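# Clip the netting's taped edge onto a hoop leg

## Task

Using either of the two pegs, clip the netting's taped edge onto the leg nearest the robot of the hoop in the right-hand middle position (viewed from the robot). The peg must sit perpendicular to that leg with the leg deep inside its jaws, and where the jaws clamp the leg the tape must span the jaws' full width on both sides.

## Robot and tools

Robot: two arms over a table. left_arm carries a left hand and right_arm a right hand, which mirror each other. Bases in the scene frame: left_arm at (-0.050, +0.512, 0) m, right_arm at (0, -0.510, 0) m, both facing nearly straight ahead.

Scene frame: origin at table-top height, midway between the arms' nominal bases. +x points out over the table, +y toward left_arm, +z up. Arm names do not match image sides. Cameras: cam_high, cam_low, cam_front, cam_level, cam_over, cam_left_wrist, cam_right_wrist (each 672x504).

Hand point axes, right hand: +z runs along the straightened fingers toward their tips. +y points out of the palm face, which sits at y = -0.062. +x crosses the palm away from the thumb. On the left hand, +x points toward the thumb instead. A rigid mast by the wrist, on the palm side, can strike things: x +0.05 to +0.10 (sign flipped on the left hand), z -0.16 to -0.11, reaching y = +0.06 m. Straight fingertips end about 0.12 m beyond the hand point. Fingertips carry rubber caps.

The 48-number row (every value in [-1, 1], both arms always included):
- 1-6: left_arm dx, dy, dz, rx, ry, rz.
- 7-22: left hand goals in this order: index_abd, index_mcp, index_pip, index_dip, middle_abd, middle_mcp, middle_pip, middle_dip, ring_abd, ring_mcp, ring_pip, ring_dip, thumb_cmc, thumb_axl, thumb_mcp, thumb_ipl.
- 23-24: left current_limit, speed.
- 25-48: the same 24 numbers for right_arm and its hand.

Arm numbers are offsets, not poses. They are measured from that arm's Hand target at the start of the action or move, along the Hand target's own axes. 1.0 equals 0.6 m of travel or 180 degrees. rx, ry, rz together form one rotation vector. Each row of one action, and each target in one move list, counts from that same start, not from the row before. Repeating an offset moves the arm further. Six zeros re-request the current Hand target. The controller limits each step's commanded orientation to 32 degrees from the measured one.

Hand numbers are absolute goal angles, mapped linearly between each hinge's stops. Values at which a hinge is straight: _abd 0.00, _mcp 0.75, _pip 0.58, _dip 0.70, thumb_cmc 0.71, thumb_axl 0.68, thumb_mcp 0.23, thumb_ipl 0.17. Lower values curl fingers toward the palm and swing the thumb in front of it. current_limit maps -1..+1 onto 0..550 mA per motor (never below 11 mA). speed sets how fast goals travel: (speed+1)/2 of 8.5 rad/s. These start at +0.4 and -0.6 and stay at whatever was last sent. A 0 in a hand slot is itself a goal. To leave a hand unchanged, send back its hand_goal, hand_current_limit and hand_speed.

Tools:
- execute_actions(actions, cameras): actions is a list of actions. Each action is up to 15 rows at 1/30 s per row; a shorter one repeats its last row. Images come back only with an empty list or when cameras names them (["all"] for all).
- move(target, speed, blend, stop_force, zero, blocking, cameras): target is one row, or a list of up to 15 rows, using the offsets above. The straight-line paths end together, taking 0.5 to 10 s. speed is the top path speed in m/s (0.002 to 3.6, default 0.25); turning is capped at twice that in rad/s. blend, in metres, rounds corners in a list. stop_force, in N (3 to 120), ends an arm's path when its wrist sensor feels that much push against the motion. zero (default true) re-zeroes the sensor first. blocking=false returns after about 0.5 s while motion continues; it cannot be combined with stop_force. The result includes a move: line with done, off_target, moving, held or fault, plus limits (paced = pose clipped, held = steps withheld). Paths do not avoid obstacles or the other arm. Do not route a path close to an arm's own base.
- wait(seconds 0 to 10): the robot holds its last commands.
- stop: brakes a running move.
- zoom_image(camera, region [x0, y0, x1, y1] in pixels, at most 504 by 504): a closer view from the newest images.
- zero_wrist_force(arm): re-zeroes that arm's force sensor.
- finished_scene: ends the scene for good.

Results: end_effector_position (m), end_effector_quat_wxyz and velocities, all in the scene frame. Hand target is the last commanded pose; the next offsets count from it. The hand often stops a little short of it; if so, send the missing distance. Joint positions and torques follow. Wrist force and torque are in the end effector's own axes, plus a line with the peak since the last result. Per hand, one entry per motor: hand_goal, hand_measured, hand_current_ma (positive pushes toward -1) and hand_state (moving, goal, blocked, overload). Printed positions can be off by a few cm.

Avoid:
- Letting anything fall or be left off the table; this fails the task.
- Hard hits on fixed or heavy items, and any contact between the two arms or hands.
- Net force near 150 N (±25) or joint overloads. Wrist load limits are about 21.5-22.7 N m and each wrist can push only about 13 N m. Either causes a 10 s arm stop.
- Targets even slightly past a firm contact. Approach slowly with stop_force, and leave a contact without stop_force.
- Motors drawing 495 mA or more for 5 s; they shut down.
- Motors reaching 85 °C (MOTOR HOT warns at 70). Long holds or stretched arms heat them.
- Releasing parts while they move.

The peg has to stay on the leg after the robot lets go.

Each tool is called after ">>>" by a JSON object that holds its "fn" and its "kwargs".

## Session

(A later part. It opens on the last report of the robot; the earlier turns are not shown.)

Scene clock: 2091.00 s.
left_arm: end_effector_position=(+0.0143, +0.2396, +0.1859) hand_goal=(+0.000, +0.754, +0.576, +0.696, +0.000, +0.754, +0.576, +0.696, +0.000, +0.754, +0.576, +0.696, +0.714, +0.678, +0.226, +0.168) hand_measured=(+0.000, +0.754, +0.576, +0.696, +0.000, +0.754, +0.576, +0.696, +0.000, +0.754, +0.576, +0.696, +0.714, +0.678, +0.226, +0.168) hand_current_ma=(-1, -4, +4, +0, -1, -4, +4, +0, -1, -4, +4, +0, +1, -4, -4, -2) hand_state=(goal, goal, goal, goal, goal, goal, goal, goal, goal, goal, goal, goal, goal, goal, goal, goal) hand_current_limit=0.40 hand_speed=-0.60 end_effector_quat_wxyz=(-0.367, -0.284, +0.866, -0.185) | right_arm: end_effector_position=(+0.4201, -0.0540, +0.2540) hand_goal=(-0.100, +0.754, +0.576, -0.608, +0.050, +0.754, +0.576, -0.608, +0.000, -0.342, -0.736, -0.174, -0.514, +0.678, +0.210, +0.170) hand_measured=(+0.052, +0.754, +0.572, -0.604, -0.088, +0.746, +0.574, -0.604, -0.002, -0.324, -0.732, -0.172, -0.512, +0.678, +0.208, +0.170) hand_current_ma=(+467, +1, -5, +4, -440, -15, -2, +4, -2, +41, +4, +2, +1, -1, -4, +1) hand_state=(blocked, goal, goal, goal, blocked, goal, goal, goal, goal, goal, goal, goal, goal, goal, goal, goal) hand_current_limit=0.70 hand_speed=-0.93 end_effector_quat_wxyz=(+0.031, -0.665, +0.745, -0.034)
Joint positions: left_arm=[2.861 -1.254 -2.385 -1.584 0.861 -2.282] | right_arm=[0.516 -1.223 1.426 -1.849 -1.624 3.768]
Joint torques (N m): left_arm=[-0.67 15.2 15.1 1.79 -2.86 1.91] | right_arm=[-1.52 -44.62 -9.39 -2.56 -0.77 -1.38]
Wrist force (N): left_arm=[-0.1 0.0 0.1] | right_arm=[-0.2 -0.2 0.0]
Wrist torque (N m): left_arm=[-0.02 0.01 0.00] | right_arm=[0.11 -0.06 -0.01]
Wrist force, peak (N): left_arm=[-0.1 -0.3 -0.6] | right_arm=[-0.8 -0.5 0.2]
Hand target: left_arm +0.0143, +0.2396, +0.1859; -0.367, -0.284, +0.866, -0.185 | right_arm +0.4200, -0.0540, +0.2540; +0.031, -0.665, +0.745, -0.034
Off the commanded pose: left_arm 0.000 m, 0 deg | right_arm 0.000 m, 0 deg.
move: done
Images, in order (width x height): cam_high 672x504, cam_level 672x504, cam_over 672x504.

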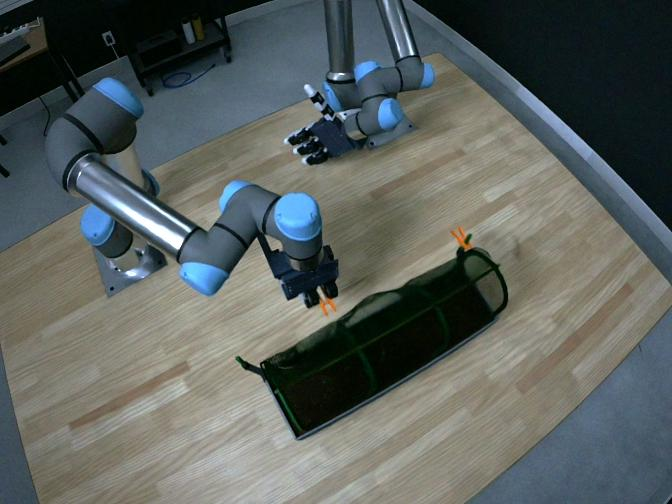

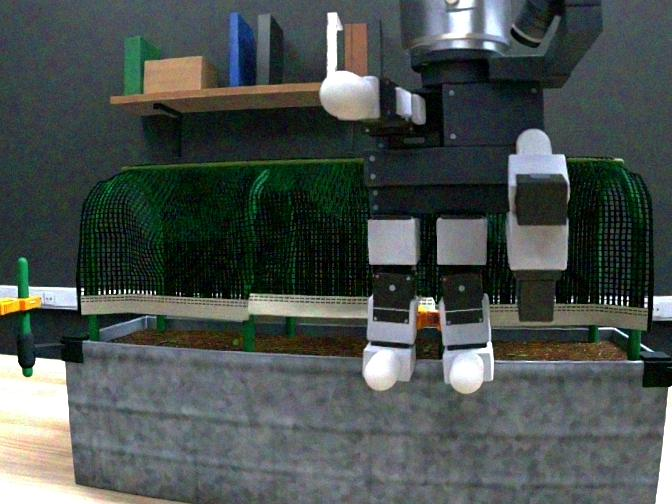

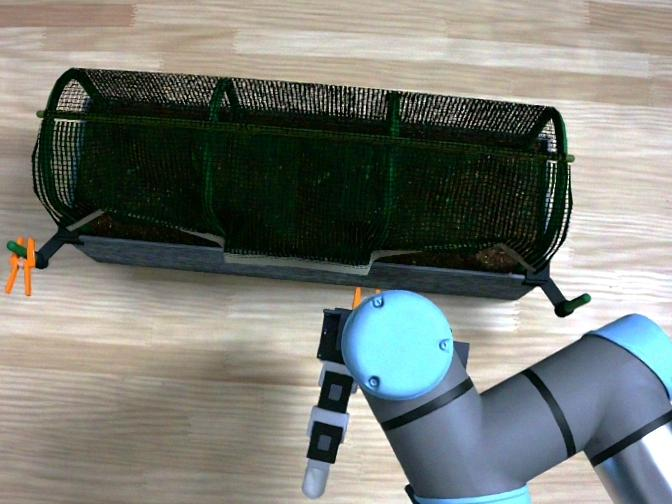

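>>> {"fn": "move", "kwargs": {"target": [0,0,0,0,0,0,0,0.754,0.576,0.696,0,0.754,0.576,0.696,0,0.754,0.576,0.696,0.714,0.678,0.226,0.168,0.4,-0.6,0.00778,-0.02485,0.01147,0,0,0,-0.1,0.753,0.576,-0.609,0.05,0.753,0.576,-0.609,0,-0.342,-0.737,-0.174,-0.514,0.677,0.21,0.17,0.7,-0.93], "speed": 0.03, "stop_force": 5, "cameras": ["cam_level", "cam_over", "cam_high"]}}

>>> {"fn": "zoom_image", "kwargs": {"camera": "cam_level", "region": [410, 290, 470, 350]}}

>>> {"fn": "zoom_image", "kwargs": {"camera": "cam_over", "region": [340, 235, 410, 305]}}

>>> {"fn": "zoom_image", "kwargs": {"camera": "cam_high", "region": [290, 260, 390, 360]}}

Scene clock: 2188.23 s.
left_arm: end_effector_position=(+0.0143, +0.2396, +0.1859) hand_goal=(+0.000, +0.754, +0.576, +0.696, +0.000, +0.754, +0.576, +0.696, +0.000, +0.754, +0.576, +0.696, +0.714, +0.678, +0.226, +0.168) hand_measured=(+0.000, +0.754, +0.576, +0.696, +0.000, +0.754, +0.576, +0.696, +0.000, +0.754, +0.576, +0.696, +0.714, +0.678, +0.226, +0.168) hand_current_ma=(-1, -4, +4, +0, -1, -4, +4, +0, -1, -4, +4, +0, +1, -4, -4, -2) hand_state=(goal, goal, goal, goal, goal, goal, goal, goal, goal, goal, goal, goal, goal, goal, goal, goal) hand_current_limit=0.40 hand_speed=-0.60 end_effector_quat_wxyz=(-0.367, -0.284, +0.866, -0.185) | right_arm: end_effector_position=(+0.4348, -0.0604, +0.2485) hand_goal=(-0.100, +0.754, +0.576, -0.608, +0.050, +0.754, +0.576, -0.608, +0.000, -0.342, -0.736, -0.174, -0.514, +0.678, +0.210, +0.170) hand_measured=(+0.052, +0.754, +0.572, -0.604, -0.088, +0.746, +0.574, -0.604, -0.002, -0.324, -0.732, -0.172, -0.512, +0.678, +0.208, +0.170) hand_current_ma=(+468, +1, -5, +4, -440, -15, -2, +4, -2, +41, +4, +2, +1, -1, -4, +1) hand_state=(blocked, goal, goal, goal, blocked, goal, goal, goal, goal, goal, goal, goal, goal, goal, goal, goal) hand_current_limit=0.70 hand_speed=-0.93 end_effector_quat_wxyz=(+0.031, -0.665, +0.745, -0.034)
Joint positions: left_arm=[2.861 -1.254 -2.385 -1.584 0.861 -2.282] | right_arm=[0.496 -1.204 1.414 -1.857 -1.622 3.748]
Joint torques (N m): left_arm=[-0.71 15.09 14.27 1.81 -2.75 2.03] | right_arm=[10.23 -53.12 -9.48 -1.6 -0.75 1.2]
Wrist force (N): left_arm=[-0.1 0.1 -0.3] | right_arm=[-0.3 -0.3 0.0]
Wrist torque (N m): left_arm=[0.03 -0.01 -0.01] | right_arm=[0.10 -0.04 -0.02]
Wrist force, peak (N): left_arm=[0.1 0.3 -0.5] | right_arm=[-0.3 0.7 -0.6]
Hand target: left_arm +0.0143, +0.2396, +0.1859; -0.367, -0.284, +0.866, -0.185 | right_arm +0.4348, -0.0604, +0.2485; +0.031, -0.665, +0.745, -0.034
Off the commanded pose: left_arm 0.000 m, 0 deg | right_arm 0.000 m, 0 deg.
move: done
Images, in order (width x height): cam_high 672x504, cam_level 672x504, cam_over 672x504.

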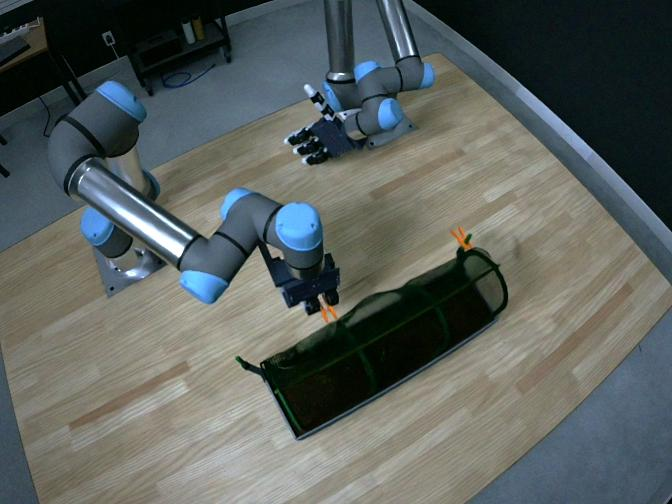

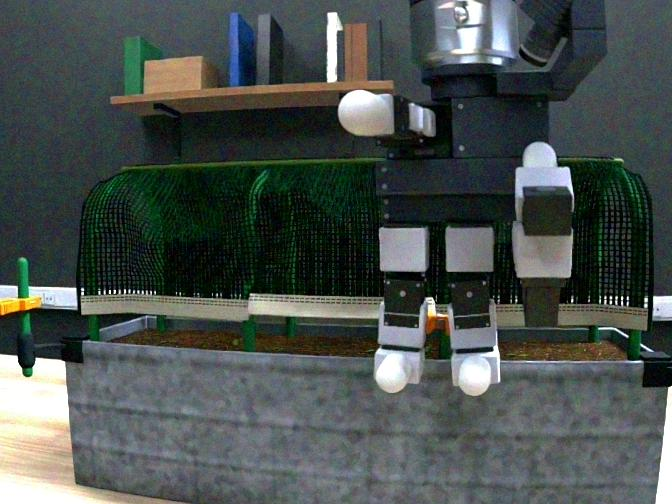

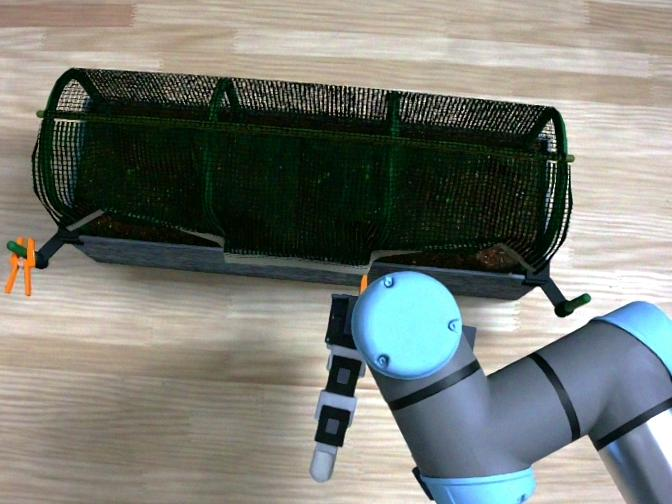

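Scaled by 8.400 from the camera's 672x504 image, which has a finer 960x720 frame.

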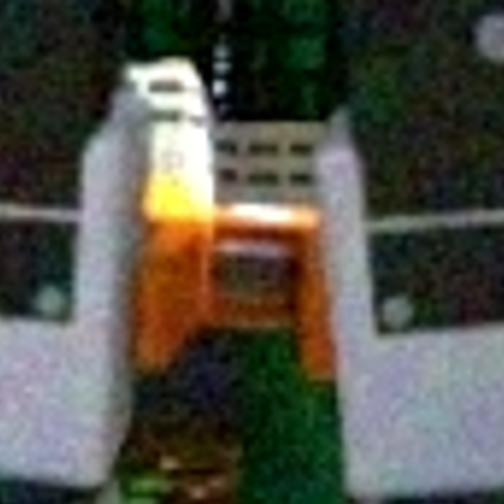

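Scaled by 7.200 from the camera's 672x504 image, which has a finer 960x720 frame.

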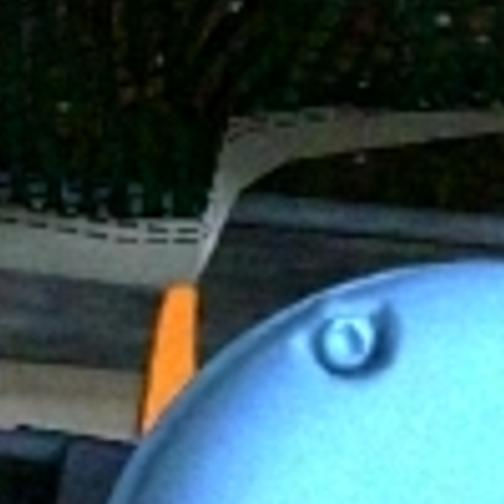

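Scaled by 5.040 from the camera's 672x504 image, which has a finer 960x720 frame.

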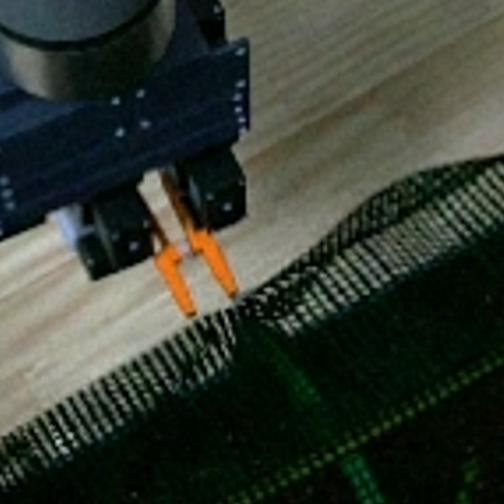

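>>> {"fn": "move", "kwargs": {"target": [0,0,0,0,0,0,0,0.754,0.576,0.696,0,0.754,0.576,0.696,0,0.754,0.576,0.696,0.714,0.678,0.226,0.168,0.4,-0.6,0.0019,-0.02016,0.00183,0,0,0,-0.1,0.753,0.576,-0.609,0.05,0.753,0.576,-0.609,0,-0.342,-0.737,-0.174,-0.514,0.677,0.21,0.17,0.7,-0.93], "speed": 0.025, "stop_force": 4, "cameras": ["cam_level", "cam_over", "cam_high", "cam_low"]}}

>>> {"fn": "zoom_image", "kwargs": {"camera": "cam_level", "region": [410, 290, 470, 350]}}

>>> {"fn": "zoom_image", "kwargs": {"camera": "cam_over", "region": [340, 235, 410, 305]}}

>>> {"fn": "zoom_image", "kwargs": {"camera": "cam_high", "region": [310, 280, 390, 360]}}

Scene clock: 2259.27 s.
left_arm: end_effector_position=(+0.0143, +0.2396, +0.1859) hand_goal=(+0.000, +0.754, +0.576, +0.696, +0.000, +0.754, +0.576, +0.696, +0.000, +0.754, +0.576, +0.696, +0.714, +0.678, +0.226, +0.168) hand_measured=(+0.000, +0.754, +0.576, +0.696, +0.000, +0.754, +0.576, +0.696, +0.000, +0.754, +0.576, +0.696, +0.714, +0.678, +0.226, +0.168) hand_current_ma=(-1, -4, +4, +0, -1, -4, +4, +0, -1, -4, +4, +0, +1, -4, -4, -2) hand_state=(goal, goal, goal, goal, goal, goal, goal, goal, goal, goal, goal, goal, goal, goal, goal, goal) hand_current_limit=0.40 hand_speed=-0.60 end_effector_quat_wxyz=(-0.367, -0.284, +0.866, -0.185) | right_arm: end_effector_position=(+0.4468, -0.0629, +0.2485) hand_goal=(-0.100, +0.754, +0.576, -0.608, +0.050, +0.754, +0.576, -0.608, +0.000, -0.342, -0.736, -0.174, -0.514, +0.678, +0.210, +0.170) hand_measured=(+0.052, +0.754, +0.572, -0.604, -0.088, +0.746, +0.574, -0.604, -0.002, -0.324, -0.732, -0.172, -0.512, +0.678, +0.208, +0.170) hand_current_ma=(+468, +1, -5, +4, -440, -15, -2, +4, -2, +41, +4, +2, +1, -1, -4, +1) hand_state=(blocked, goal, goal, goal, blocked, goal, goal, goal, goal, goal, goal, goal, goal, goal, goal, goal) hand_current_limit=0.70 hand_speed=-0.93 end_effector_quat_wxyz=(+0.031, -0.665, +0.745, -0.034)
Joint positions: left_arm=[2.861 -1.254 -2.385 -1.584 0.861 -2.282] | right_arm=[0.483 -1.186 1.389 -1.85 -1.621 3.736]
Joint torques (N m): left_arm=[0.09 17.52 14.09 1.61 -2.6 1.65] | right_arm=[11.21 -53.51 -9.71 -4.11 -0.14 1.14]
Wrist force (N): left_arm=[-0.1 0.0 -0.2] | right_arm=[-0.5 -0.1 0.0]
Wrist torque (N m): left_arm=[0.00 0.00 0.00] | right_arm=[0.12 -0.02 -0.03]
Wrist force, peak (N): left_arm=[-0.1 -0.1 -0.5] | right_arm=[-0.2 -0.6 0.1]
Hand target: left_arm +0.0143, +0.2396, +0.1859; -0.367, -0.284, +0.866, -0.185 | right_arm +0.4468, -0.0629, +0.2485; +0.031, -0.665, +0.745, -0.034
Off the commanded pose: left_arm 0.000 m, 0 deg | right_arm 0.000 m, 0 deg.
move: done
Images, in order (width x height): cam_high 672x504, cam_low 672x504, cam_level 672x504, cam_over 672x504.

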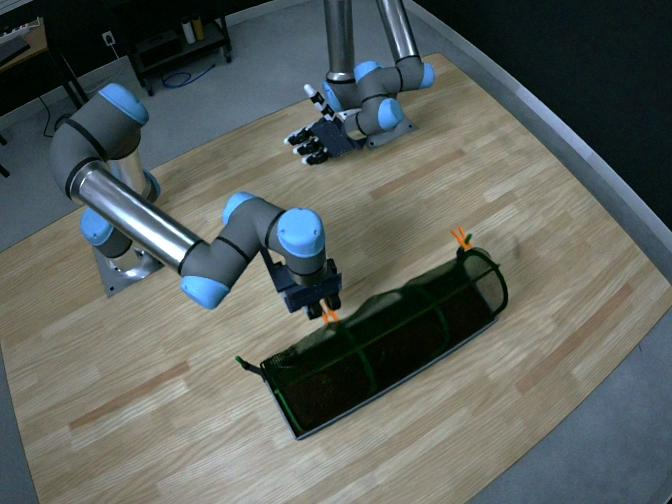

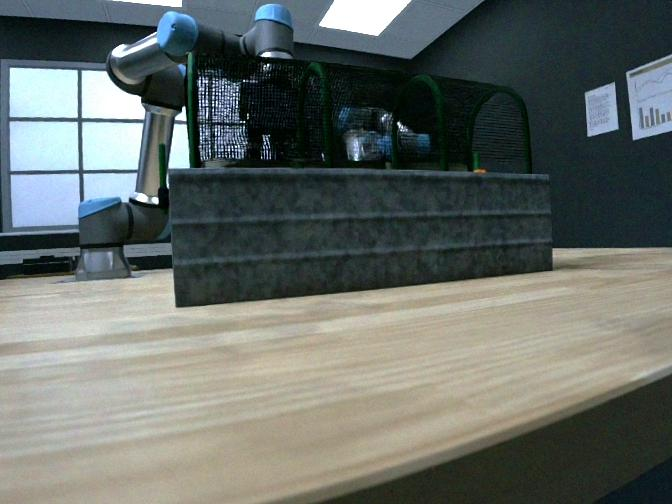

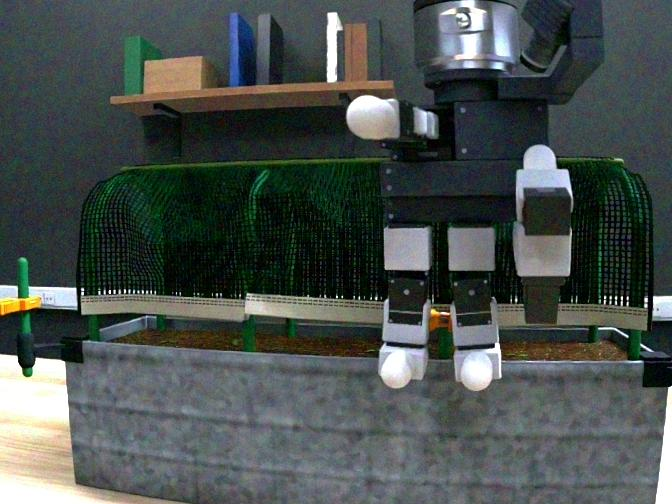

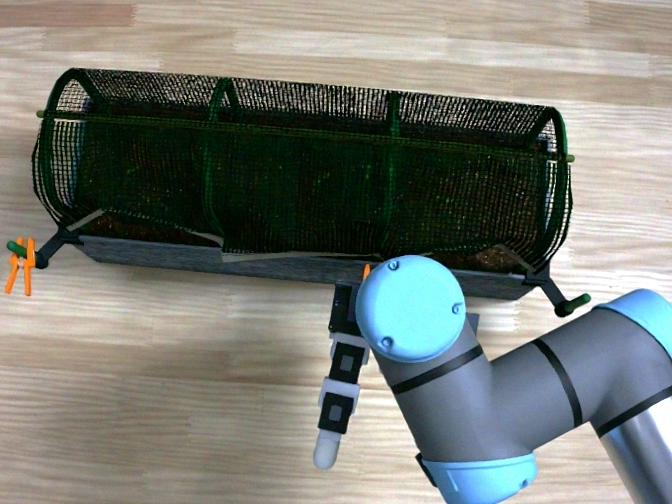

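Scaled by 8.400 from the camera's 672x504 image, which has a finer 960x720 frame.

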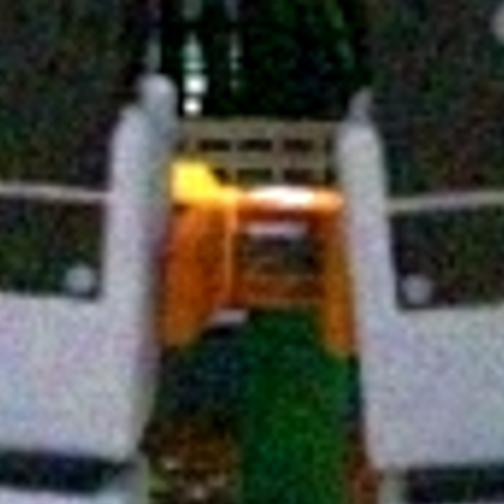

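Scaled by 7.200 from the camera's 672x504 image, which has a finer 960x720 frame.

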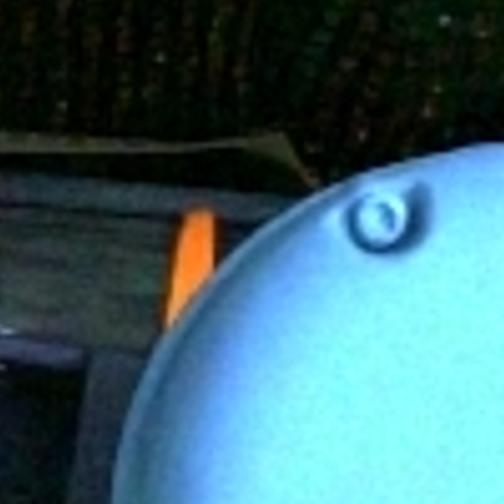

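Scaled by 6.300 from the camera's 672x504 image, which has a finer 960x720 frame.

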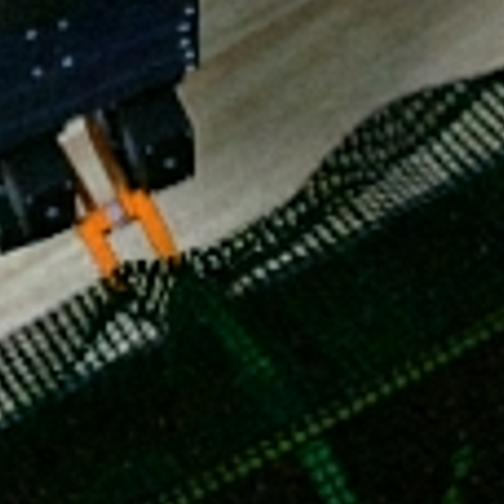

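>>> {"fn": "wait", "kwargs": {"seconds": 0.1, "cameras": ["cam_level", "cam_over", "cam_high"]}}

>>> {"fn": "zoom_image", "kwargs": {"camera": "cam_level", "region": [370, 270, 570, 350]}}

>>> {"fn": "zoom_image", "kwargs": {"camera": "cam_over", "region": [330, 220, 480, 300]}}

>>> {"fn": "zoom_image", "kwargs": {"camera": "cam_high", "region": [310, 280, 390, 360]}}

Scene clock: 2273.97 s.
left_arm: end_effector_position=(+0.0143, +0.2396, +0.1859) hand_goal=(+0.000, +0.754, +0.576, +0.696, +0.000, +0.754, +0.576, +0.696, +0.000, +0.754, +0.576, +0.696, +0.714, +0.678, +0.226, +0.168) hand_measured=(+0.000, +0.754, +0.576, +0.696, +0.000, +0.754, +0.576, +0.696, +0.000, +0.754, +0.576, +0.696, +0.714, +0.678, +0.226, +0.168) hand_current_ma=(-1, -4, +4, +0, -1, -4, +4, +0, -1, -4, +4, +0, +1, -4, -4, -2) hand_state=(goal, goal, goal, goal, goal, goal, goal, goal, goal, goal, goal, goal, goal, goal, goal, goal) hand_current_limit=0.40 hand_speed=-0.60 end_effector_quat_wxyz=(-0.367, -0.284, +0.866, -0.185) | right_arm: end_effector_position=(+0.4468, -0.0629, +0.2485) hand_goal=(-0.100, +0.754, +0.576, -0.608, +0.050, +0.754, +0.576, -0.608, +0.000, -0.342, -0.736, -0.174, -0.514, +0.678, +0.210, +0.170) hand_measured=(+0.052, +0.754, +0.572, -0.604, -0.088, +0.746, +0.574, -0.604, -0.002, -0.324, -0.732, -0.172, -0.512, +0.678, +0.208, +0.170) hand_current_ma=(+468, +1, -5, +4, -440, -15, -2, +4, -2, +41, +4, +2, +1, -1, -4, +1) hand_state=(blocked, goal, goal, goal, blocked, goal, goal, goal, goal, goal, goal, goal, goal, goal, goal, goal) hand_current_limit=0.70 hand_speed=-0.93 end_effector_quat_wxyz=(+0.031, -0.665, +0.745, -0.034)
Joint positions: left_arm=[2.861 -1.254 -2.385 -1.584 0.861 -2.282] | right_arm=[0.483 -1.186 1.389 -1.85 -1.621 3.736]
Joint torques (N m): left_arm=[-0.84 16.78 13.91 1.74 -2.74 1.99] | right_arm=[11.72 -50.91 -9.39 -3.85 -1.08 1.26]
Wrist force (N): left_arm=[-0.1 0.0 0.0] | right_arm=[-0.1 -0.5 0.0]
Wrist torque (N m): left_arm=[-0.01 0.01 0.00] | right_arm=[0.07 -0.07 0.00]
Wrist force, peak (N): left_arm=[0.2 0.3 -0.4] | right_arm=[-0.4 -0.4 -0.2]
Hand target: left_arm +0.0143, +0.2396, +0.1859; -0.367, -0.284, +0.866, -0.185 | right_arm +0.4468, -0.0629, +0.2485; +0.031, -0.665, +0.745, -0.034
Off the commanded pose: left_arm 0.000 m, 0 deg | right_arm 0.000 m, 0 deg.
wait: 0.10 s; at rest from the start
Images, in order (width x height): cam_high 672x504, cam_level 672x504, cam_over 672x504.

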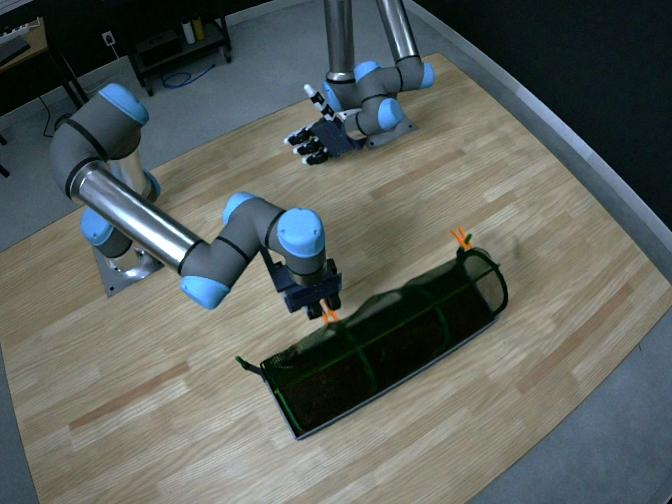

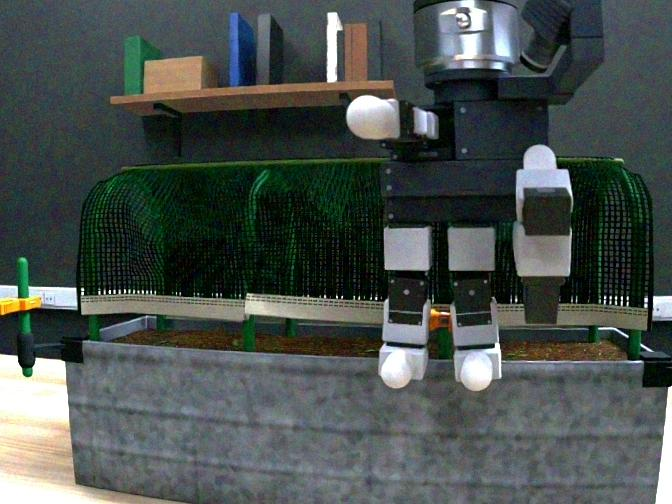

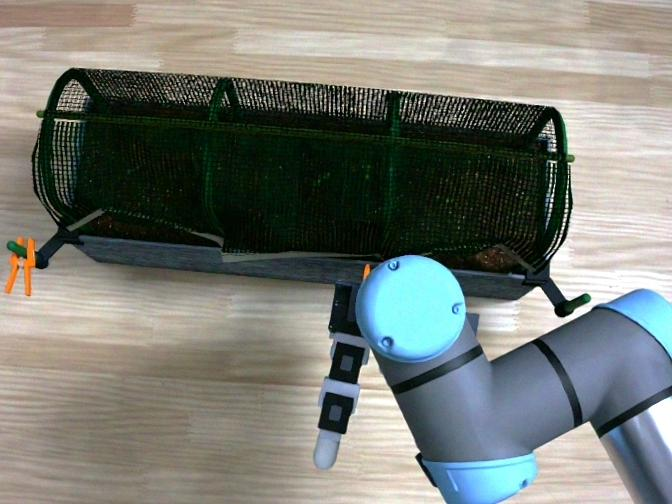

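Scaled by 2.520 from the camera's 672x504 image, which has a finer 960x720 frame.

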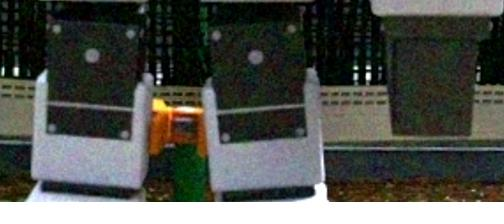

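Scaled by 3.360 from the camera's 672x504 image, which has a finer 960x720 frame.

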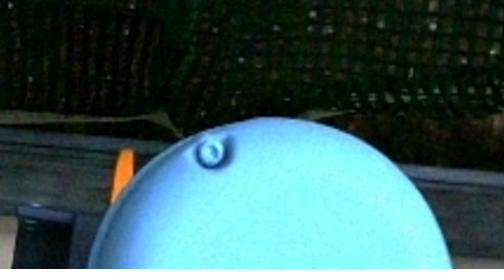

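Scaled by 6.300 from the camera's 672x504 image, which has a finer 960x720 frame.

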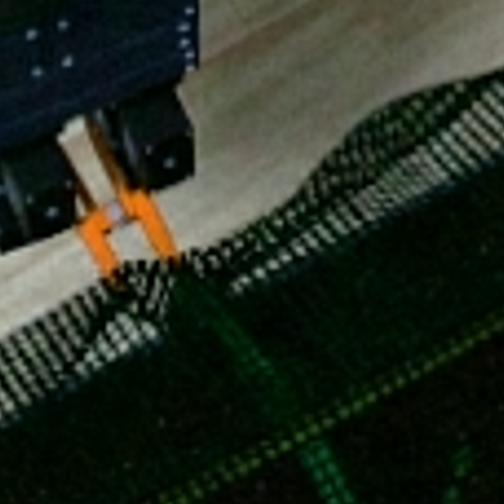

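>>> {"fn": "move", "kwargs": {"target": [0,0,0,0,0,0,0,0.754,0.576,0.696,0,0.754,0.576,0.696,0,0.754,0.576,0.696,0.714,0.678,0.226,0.168,0.4,-0.6,0,0,0,0,0,0,-0.1,0.753,0.576,-0.609,0.05,0.753,0.576,-0.609,0,-0.342,-0.737,-0.174,-0.514,0.677,0.21,0.17,0.98,-0.93]}}

>>> {"fn": "move", "kwargs": {"target": [0,0,0,0,0,0,0,0.754,0.576,0.696,0,0.754,0.576,0.696,0,0.754,0.576,0.696,0.714,0.678,0.226,0.168,0.4,-0.6,-0.00334,-0.05135,0.00467,0,0,0,-0.1,0.753,0.576,-0.609,0.05,0.753,0.576,-0.609,0,-0.342,-0.737,-0.174,-0.514,0.677,0.21,0.17,0.98,-0.93], "speed": 0.04, "stop_force": 8}}

>>> {"fn": "execute_actions", "kwargs": {"actions": [[[0,0,0,0,0,0,0,0.754,0.576,0.696,0,0.754,0.576,0.696,0,0.754,0.576,0.696,0.714,0.678,0.226,0.168,0.4,-0.6,0,0,0,0,0,0,-0.1,0.753,0.576,-0.609,0.05,0.753,0.576,-0.609,0,-0.342,-0.737,-0.174,-0.514,0.677,0.21,0.17,0.76,-0.93]]], "cameras": ["cam_level", "cam_over", "cam_high", "cam_front"]}}

>>> {"fn": "zoom_image", "kwargs": {"camera": "cam_level", "region": [410, 280, 480, 350]}}

>>> {"fn": "zoom_image", "kwargs": {"camera": "cam_high", "region": [310, 280, 390, 360]}}

>>> {"fn": "zoom_image", "kwargs": {"camera": "cam_over", "region": [330, 220, 480, 300]}}

Scene clock: 2311.03 s.
left_arm: end_effector_position=(+0.0143, +0.2396, +0.1859) hand_goal=(+0.000, +0.754, +0.576, +0.696, +0.000, +0.754, +0.576, +0.696, +0.000, +0.754, +0.576, +0.696, +0.714, +0.678, +0.226, +0.168) hand_measured=(+0.000, +0.754, +0.576, +0.696, +0.000, +0.754, +0.576, +0.696, +0.000, +0.754, +0.576, +0.696, +0.714, +0.678, +0.226, +0.168) hand_current_ma=(-1, -4, +4, +0, -1, -4, +4, +0, -1, -4, +4, +0, +1, -4, -4, -2) hand_state=(goal, goal, goal, goal, goal, goal, goal, goal, goal, goal, goal, goal, goal, goal, goal, goal) hand_current_limit=0.40 hand_speed=-0.60 end_effector_quat_wxyz=(-0.367, -0.284, +0.866, -0.185) | right_arm: end_effector_position=(+0.4468, -0.0629, +0.2485) hand_goal=(-0.100, +0.754, +0.576, -0.608, +0.050, +0.754, +0.576, -0.608, +0.000, -0.342, -0.736, -0.174, -0.514, +0.678, +0.210, +0.170) hand_measured=(+0.050, +0.754, +0.572, -0.604, -0.088, +0.746, +0.574, -0.604, -0.002, -0.324, -0.732, -0.172, -0.512, +0.678, +0.208, +0.170) hand_current_ma=(+487, +1, -5, +4, -440, -15, -2, +4, -2, +41, +4, +2, +1, -1, -4, +1) hand_state=(blocked, goal, goal, goal, blocked, goal, goal, goal, goal, goal, goal, goal, goal, goal, goal, goal) hand_current_limit=0.98 hand_speed=-0.93 end_effector_quat_wxyz=(+0.031, -0.665, +0.745, -0.034)
Joint positions: left_arm=[2.861 -1.254 -2.385 -1.584 0.861 -2.282] | right_arm=[0.483 -1.186 1.389 -1.85 -1.621 3.736]
Joint torques (N m): left_arm=[-0.5 17.11 13.03 1.57 -2.71 2.01] | right_arm=[9.78 -52.27 -8.82 -3.89 -0.53 1.13]
Wrist force (N): left_arm=[0.1 -0.2 0.0] | right_arm=[-0.2 -0.2 0.0]
Wrist torque (N m): left_arm=[-0.02 -0.01 0.02] | right_arm=[0.10 -0.06 0.00]
Wrist force, peak (N): left_arm=[0.0 0.4 -0.3] | right_arm=[-0.5 -0.2 -0.2]
Hand target: left_arm +0.0143, +0.2396, +0.1859; -0.367, -0.284, +0.866, -0.185 | right_arm +0.4468, -0.0629, +0.2485; +0.031, -0.665, +0.745, -0.034
Off the commanded pose: left_arm 0.000 m, 0 deg | right_arm 0.000 m, 0 deg.
move: done

Scene clock: 2312.87 s.
left_arm: end_effector_position=(+0.0143, +0.2396, +0.1859) hand_goal=(+0.000, +0.754, +0.576, +0.696, +0.000, +0.754, +0.576, +0.696, +0.000, +0.754, +0.576, +0.696, +0.714, +0.678, +0.226, +0.168) hand_measured=(+0.000, +0.754, +0.576, +0.696, +0.000, +0.754, +0.576, +0.696, +0.000, +0.754, +0.576, +0.696, +0.714, +0.678, +0.226, +0.168) hand_current_ma=(-1, -4, +4, +0, -1, -4, +4, +0, -1, -4, +4, +0, +1, -4, -4, -2) hand_state=(goal, goal, goal, goal, goal, goal, goal, goal, goal, goal, goal, goal, goal, goal, goal, goal) hand_current_limit=0.40 hand_speed=-0.60 end_effector_quat_wxyz=(-0.367, -0.284, +0.866, -0.185) | right_arm: end_effector_position=(+0.4777, -0.0644, +0.2486) hand_goal=(-0.100, +0.754, +0.576, -0.608, +0.050, +0.754, +0.576, -0.608, +0.000, -0.342, -0.736, -0.174, -0.514, +0.678, +0.210, +0.170) hand_measured=(+0.046, +0.758, +0.572, -0.604, -0.084, +0.742, +0.574, -0.604, -0.002, -0.324, -0.732, -0.172, -0.512, +0.678, +0.208, +0.170) hand_current_ma=(+472, +4, -5, +4, -424, -24, -2, +4, -2, +41, +4, +2, +1, -1, -4, +1) hand_state=(blocked, goal, goal, goal, blocked, goal, goal, goal, goal, goal, goal, goal, goal, goal, goal, goal) hand_current_limit=0.98 hand_speed=-0.93 end_effector_quat_wxyz=(+0.031, -0.665, +0.745, -0.034)
Joint positions: left_arm=[2.861 -1.254 -2.385 -1.584 0.861 -2.282] | right_arm=[0.46 -1.129 1.308 -1.827 -1.62 3.712]
Joint torques (N m): left_arm=[-0.56 17.75 15.03 1.48 -2.64 1.86] | right_arm=[10.42 -54.84 -9.53 -4.8 -0.34 1.2]
Wrist force (N): left_arm=[0.1 0.1 0.3] | right_arm=[-0.1 0.0 0.1]
Wrist torque (N m): left_arm=[-0.02 0.00 0.01] | right_arm=[0.09 -0.03 0.02]
Wrist force, peak (N): left_arm=[-0.1 0.3 -0.4] | right_arm=[-0.3 0.9 0.2]
Hand target: left_arm +0.0143, +0.2396, +0.1859; -0.367, -0.284, +0.866, -0.185 | right_arm +0.4777, -0.0644, +0.2486; +0.031, -0.665, +0.745, -0.034
Off the commanded pose: left_arm 0.000 m, 0 deg | right_arm 0.000 m, 0 deg.
move: done

Scene clock: 2313.57 s.
left_arm: end_effector_position=(+0.0143, +0.2396, +0.1859) hand_goal=(+0.000, +0.754, +0.576, +0.696, +0.000, +0.754, +0.576, +0.696, +0.000, +0.754, +0.576, +0.696, +0.714, +0.678, +0.226, +0.168) hand_measured=(+0.000, +0.754, +0.576, +0.696, +0.000, +0.754, +0.576, +0.696, +0.000, +0.754, +0.576, +0.696, +0.714, +0.678, +0.226, +0.168) hand_current_ma=(-1, -4, +4, +0, -1, -4, +4, +0, -1, -4, +4, +0, +1, -4, -4, -2) hand_state=(goal, goal, goal, goal, goal, goal, goal, goal, goal, goal, goal, goal, goal, goal, goal, goal) hand_current_limit=0.40 hand_speed=-0.60 end_effector_quat_wxyz=(-0.367, -0.284, +0.866, -0.185) | right_arm: end_effector_position=(+0.4777, -0.0644, +0.2486) hand_goal=(-0.100, +0.754, +0.576, -0.608, +0.050, +0.754, +0.576, -0.608, +0.000, -0.342, -0.736, -0.174, -0.514, +0.678, +0.210, +0.170) hand_measured=(+0.046, +0.758, +0.572, -0.604, -0.084, +0.742, +0.574, -0.604, -0.002, -0.324, -0.732, -0.172, -0.512, +0.678, +0.208, +0.170) hand_current_ma=(+472, +4, -5, +4, -424, -24, -2, +4, -2, +41, +4, +2, +1, -1, -4, +1) hand_state=(blocked, goal, goal, goal, blocked, goal, goal, goal, goal, goal, goal, goal, goal, goal, goal, goal) hand_current_limit=0.76 hand_speed=-0.93 end_effector_quat_wxyz=(+0.031, -0.665, +0.745, -0.034)
Joint positions: left_arm=[2.861 -1.254 -2.385 -1.584 0.861 -2.282] | right_arm=[0.46 -1.129 1.308 -1.827 -1.62 3.712]
Joint torques (N m): left_arm=[-0.72 17.41 15.61 1.8 -2.72 2.19] | right_arm=[11.4 -55.28 -9.7 -4.85 -1.03 1.37]
Wrist force (N): left_arm=[-0.1 -0.1 -0.2] | right_arm=[0.1 0.2 0.2]
Wrist torque (N m): left_arm=[0.00 0.01 -0.01] | right_arm=[0.09 -0.07 0.04]
Wrist force, peak (N): left_arm=[-0.3 0.1 -0.4] | right_arm=[-0.1 0.3 0.1]
Hand target: left_arm +0.0143, +0.2396, +0.1859; -0.367, -0.284, +0.866, -0.185 | right_arm +0.4777, -0.0644, +0.2486; +0.031, -0.665, +0.745, -0.034
Off the commanded pose: left_arm 0.000 m, 0 deg | right_arm 0.000 m, 0 deg.
Images, in order (width x height): cam_high 672x504, cam_front 672x504, cam_level 672x504, cam_over 672x504.

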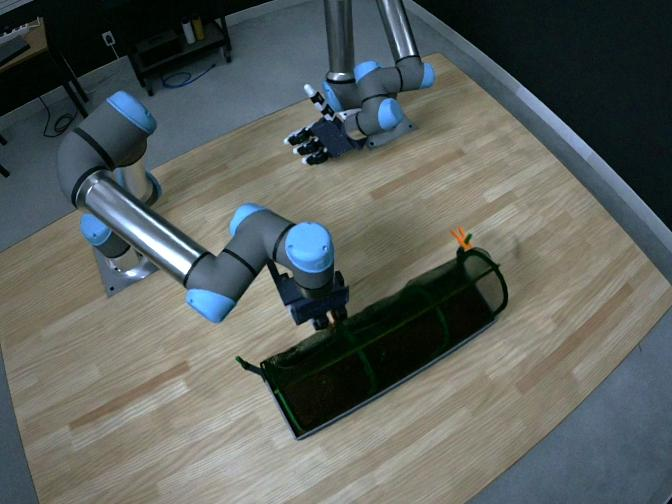

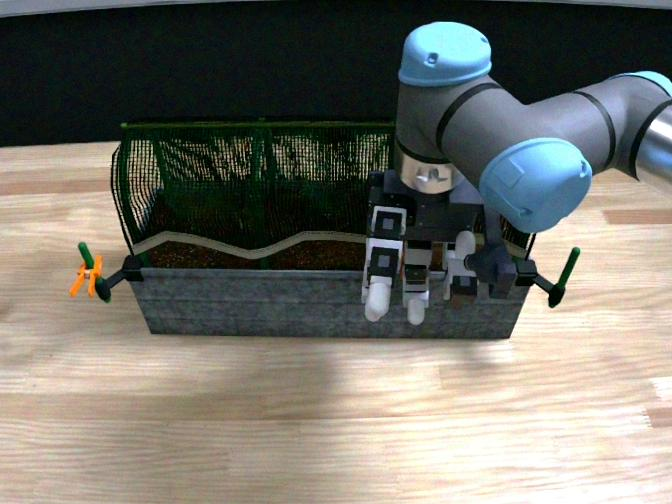

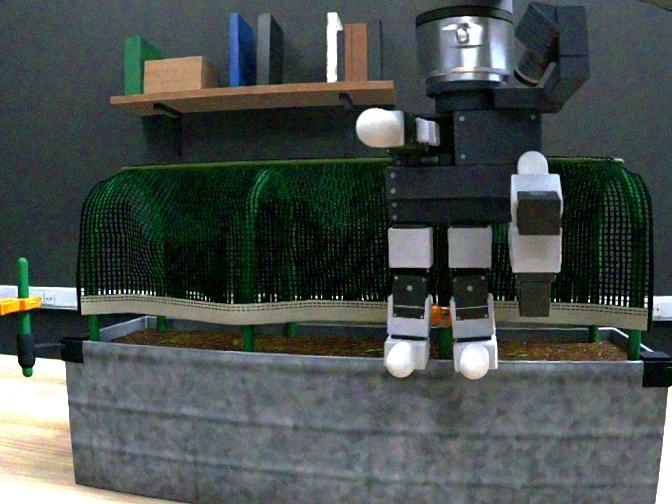

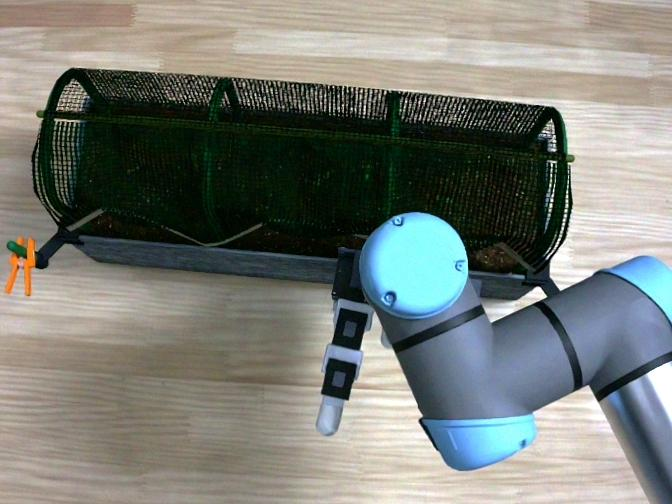

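Scaled by 7.200 from the camera's 672x504 image, which has a finer 960x720 frame.

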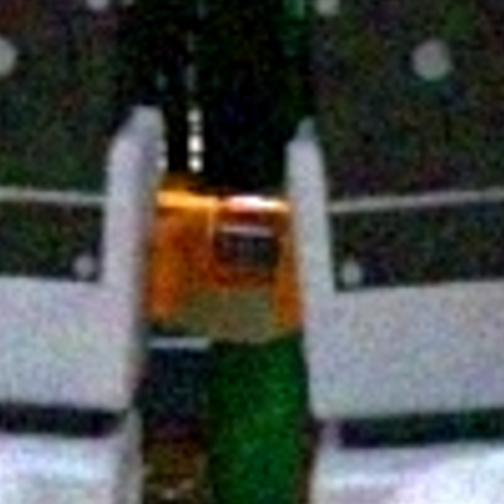

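Scaled by 6.300 from the camera's 672x504 image, which has a finer 960x720 frame.

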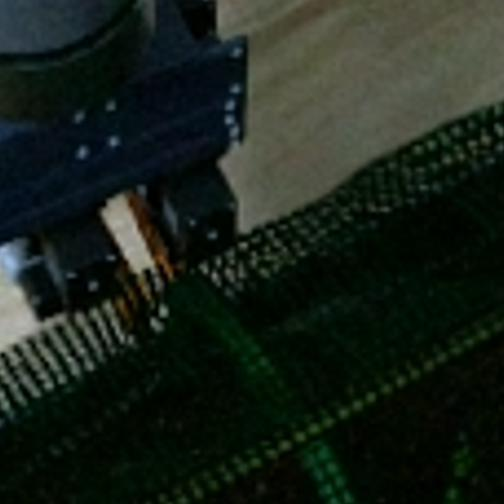

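Scaled by 3.360 from the camera's 672x504 image, which has a finer 960x720 frame.

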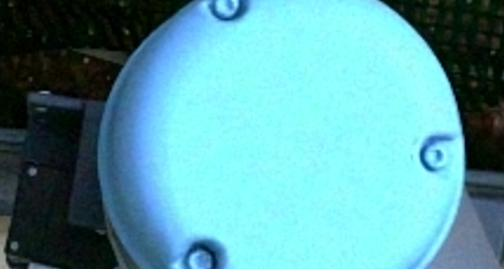

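>>> {"fn": "zoom_image", "kwargs": {"camera": "cam_level", "region": [360, 280, 460, 350]}}

>>> {"fn": "zoom_image", "kwargs": {"camera": "cam_level", "region": [440, 280, 560, 350]}}

>>> {"fn": "zoom_image", "kwargs": {"camera": "cam_front", "region": [300, 200, 450, 310]}}

Scaled by 5.040 from the camera's 672x504 image, which has a finer 960x720 frame.

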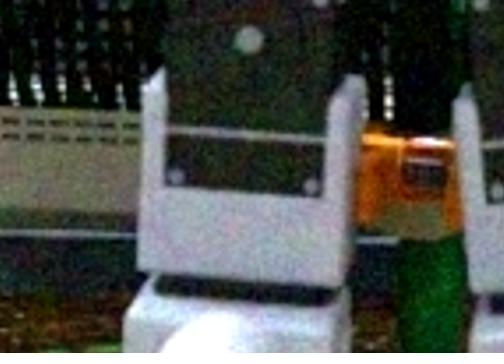

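Scaled by 4.200 from the camera's 672x504 image, which has a finer 960x720 frame.

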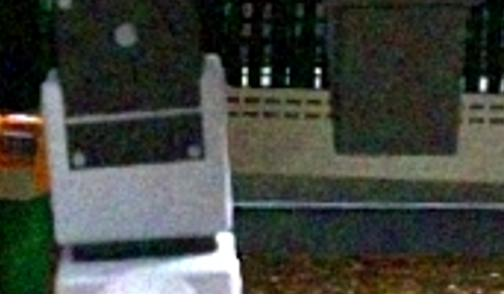

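Scaled by 3.360 from the camera's 672x504 image, which has a finer 960x720 frame.

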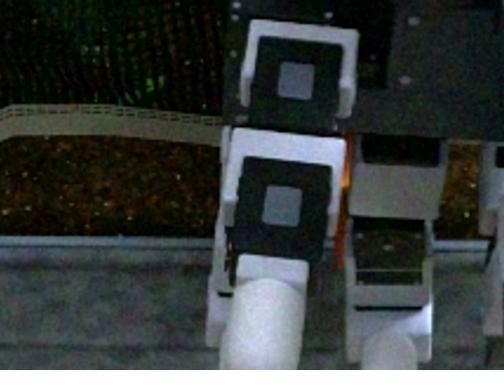

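>>> {"fn": "move", "kwargs": {"target": [0,0,0,0,0,0,0,0.754,0.576,0.696,0,0.754,0.576,0.696,0,0.754,0.576,0.696,0.714,0.678,0.226,0.168,0.4,-0.6,0.00235,-0.00164,0.00266,0,0,0,-0.1,0.753,0.576,-0.609,0.05,0.753,0.576,-0.609,0,-0.342,-0.737,-0.174,-0.514,0.677,0.21,0.17,0.76,-0.93], "speed": 0.01, "stop_force": 5, "cameras": ["cam_level", "cam_high"]}}

>>> {"fn": "zoom_image", "kwargs": {"camera": "cam_level", "region": [410, 280, 480, 350]}}

>>> {"fn": "zoom_image", "kwargs": {"camera": "cam_high", "region": [310, 300, 370, 360]}}

Scene clock: 2360.27 s.
left_arm: end_effector_position=(+0.0143, +0.2396, +0.1859) hand_goal=(+0.000, +0.754, +0.576, +0.696, +0.000, +0.754, +0.576, +0.696, +0.000, +0.754, +0.576, +0.696, +0.714, +0.678, +0.226, +0.168) hand_measured=(+0.000, +0.754, +0.576, +0.696, +0.000, +0.754, +0.576, +0.696, +0.000, +0.754, +0.576, +0.696, +0.714, +0.678, +0.226, +0.168) hand_current_ma=(-1, -4, +4, +0, -1, -4, +4, +0, -1, -4, +4, +0, +1, -4, -4, -2) hand_state=(goal, goal, goal, goal, goal, goal, goal, goal, goal, goal, goal, goal, goal, goal, goal, goal) hand_current_limit=0.40 hand_speed=-0.60 end_effector_quat_wxyz=(-0.367, -0.284, +0.866, -0.185) | right_arm: end_effector_position=(+0.4787, -0.0659, +0.2470) hand_goal=(-0.100, +0.754, +0.576, -0.608, +0.050, +0.754, +0.576, -0.608, +0.000, -0.342, -0.736, -0.174, -0.514, +0.678, +0.210, +0.170) hand_measured=(+0.046, +0.754, +0.572, -0.604, -0.084, +0.742, +0.574, -0.604, -0.002, -0.324, -0.732, -0.172, -0.512, +0.678, +0.208, +0.170) hand_current_ma=(+472, +0, -4, +4, -424, -24, -2, +4, -2, +41, +4, +2, +1, -1, -4, +1) hand_state=(blocked, goal, goal, goal, blocked, goal, goal, goal, goal, goal, goal, goal, goal, goal, goal, goal) hand_current_limit=0.76 hand_speed=-0.93 end_effector_quat_wxyz=(+0.031, -0.665, +0.745, -0.034)
Joint positions: left_arm=[2.861 -1.254 -2.385 -1.584 0.861 -2.282] | right_arm=[0.457 -1.129 1.311 -1.831 -1.619 3.709]
Joint torques (N m): left_arm=[-0.05 16.73 15.61 1.61 -2.51 1.82] | right_arm=[-1.76 -26.54 -24.81 -1.84 0.99 1.35]
Wrist force (N): left_arm=[0.2 0.2 0.0] | right_arm=[-0.5 0.9 -0.2]
Wrist torque (N m): left_arm=[0.02 -0.03 0.02] | right_arm=[0.13 -0.04 -0.03]
Wrist force, peak (N): left_arm=[-0.1 0.4 -0.2] | right_arm=[-0.5 1.0 -0.2]
Hand target: left_arm +0.0143, +0.2396, +0.1859; -0.367, -0.284, +0.866, -0.185 | right_arm +0.4787, -0.0659, +0.2471; +0.031, -0.665, +0.745, -0.034
Off the commanded pose: left_arm 0.000 m, 0 deg | right_arm 0.000 m, 0 deg.
move: done
Images, in order (width x height): cam_high 672x504, cam_level 672x504.

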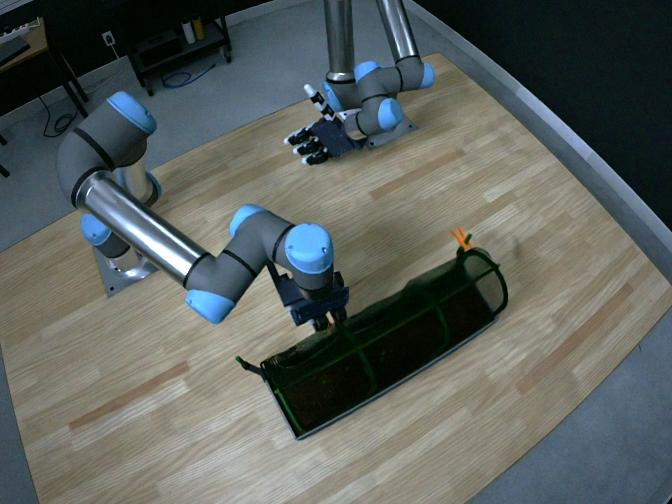

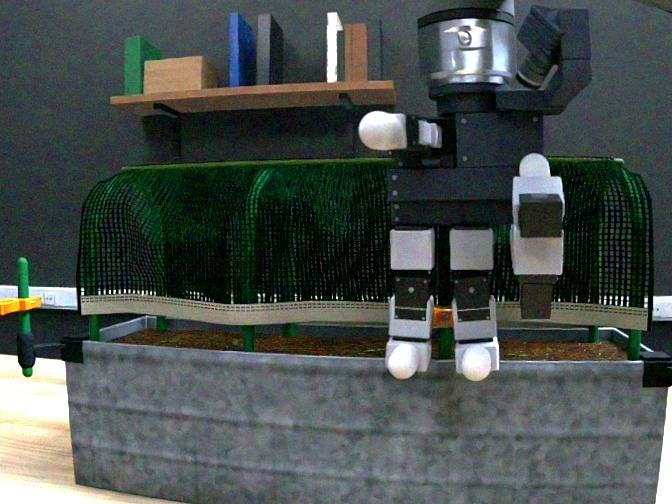

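Scaled by 7.200 from the camera's 672x504 image, which has a finer 960x720 frame.

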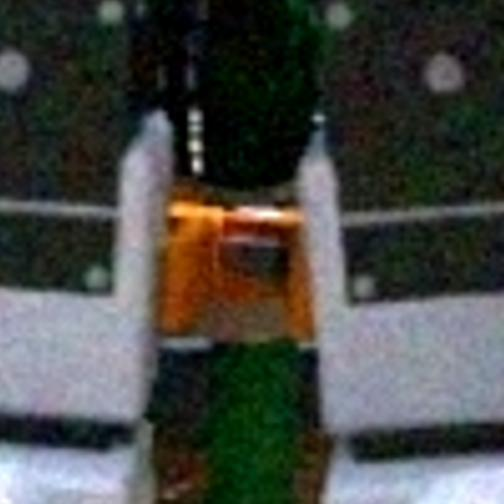

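Scaled by 8.400 from the camera's 672x504 image, which has a finer 960x720 frame.

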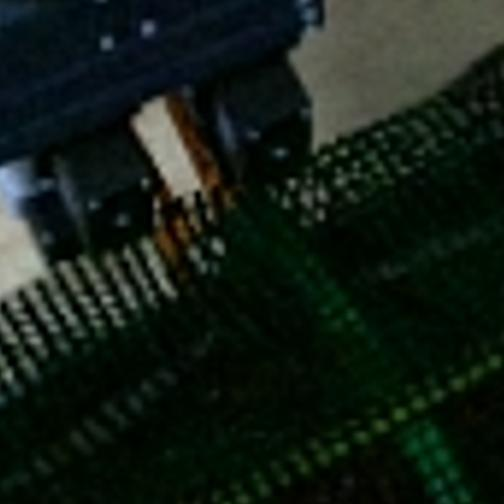

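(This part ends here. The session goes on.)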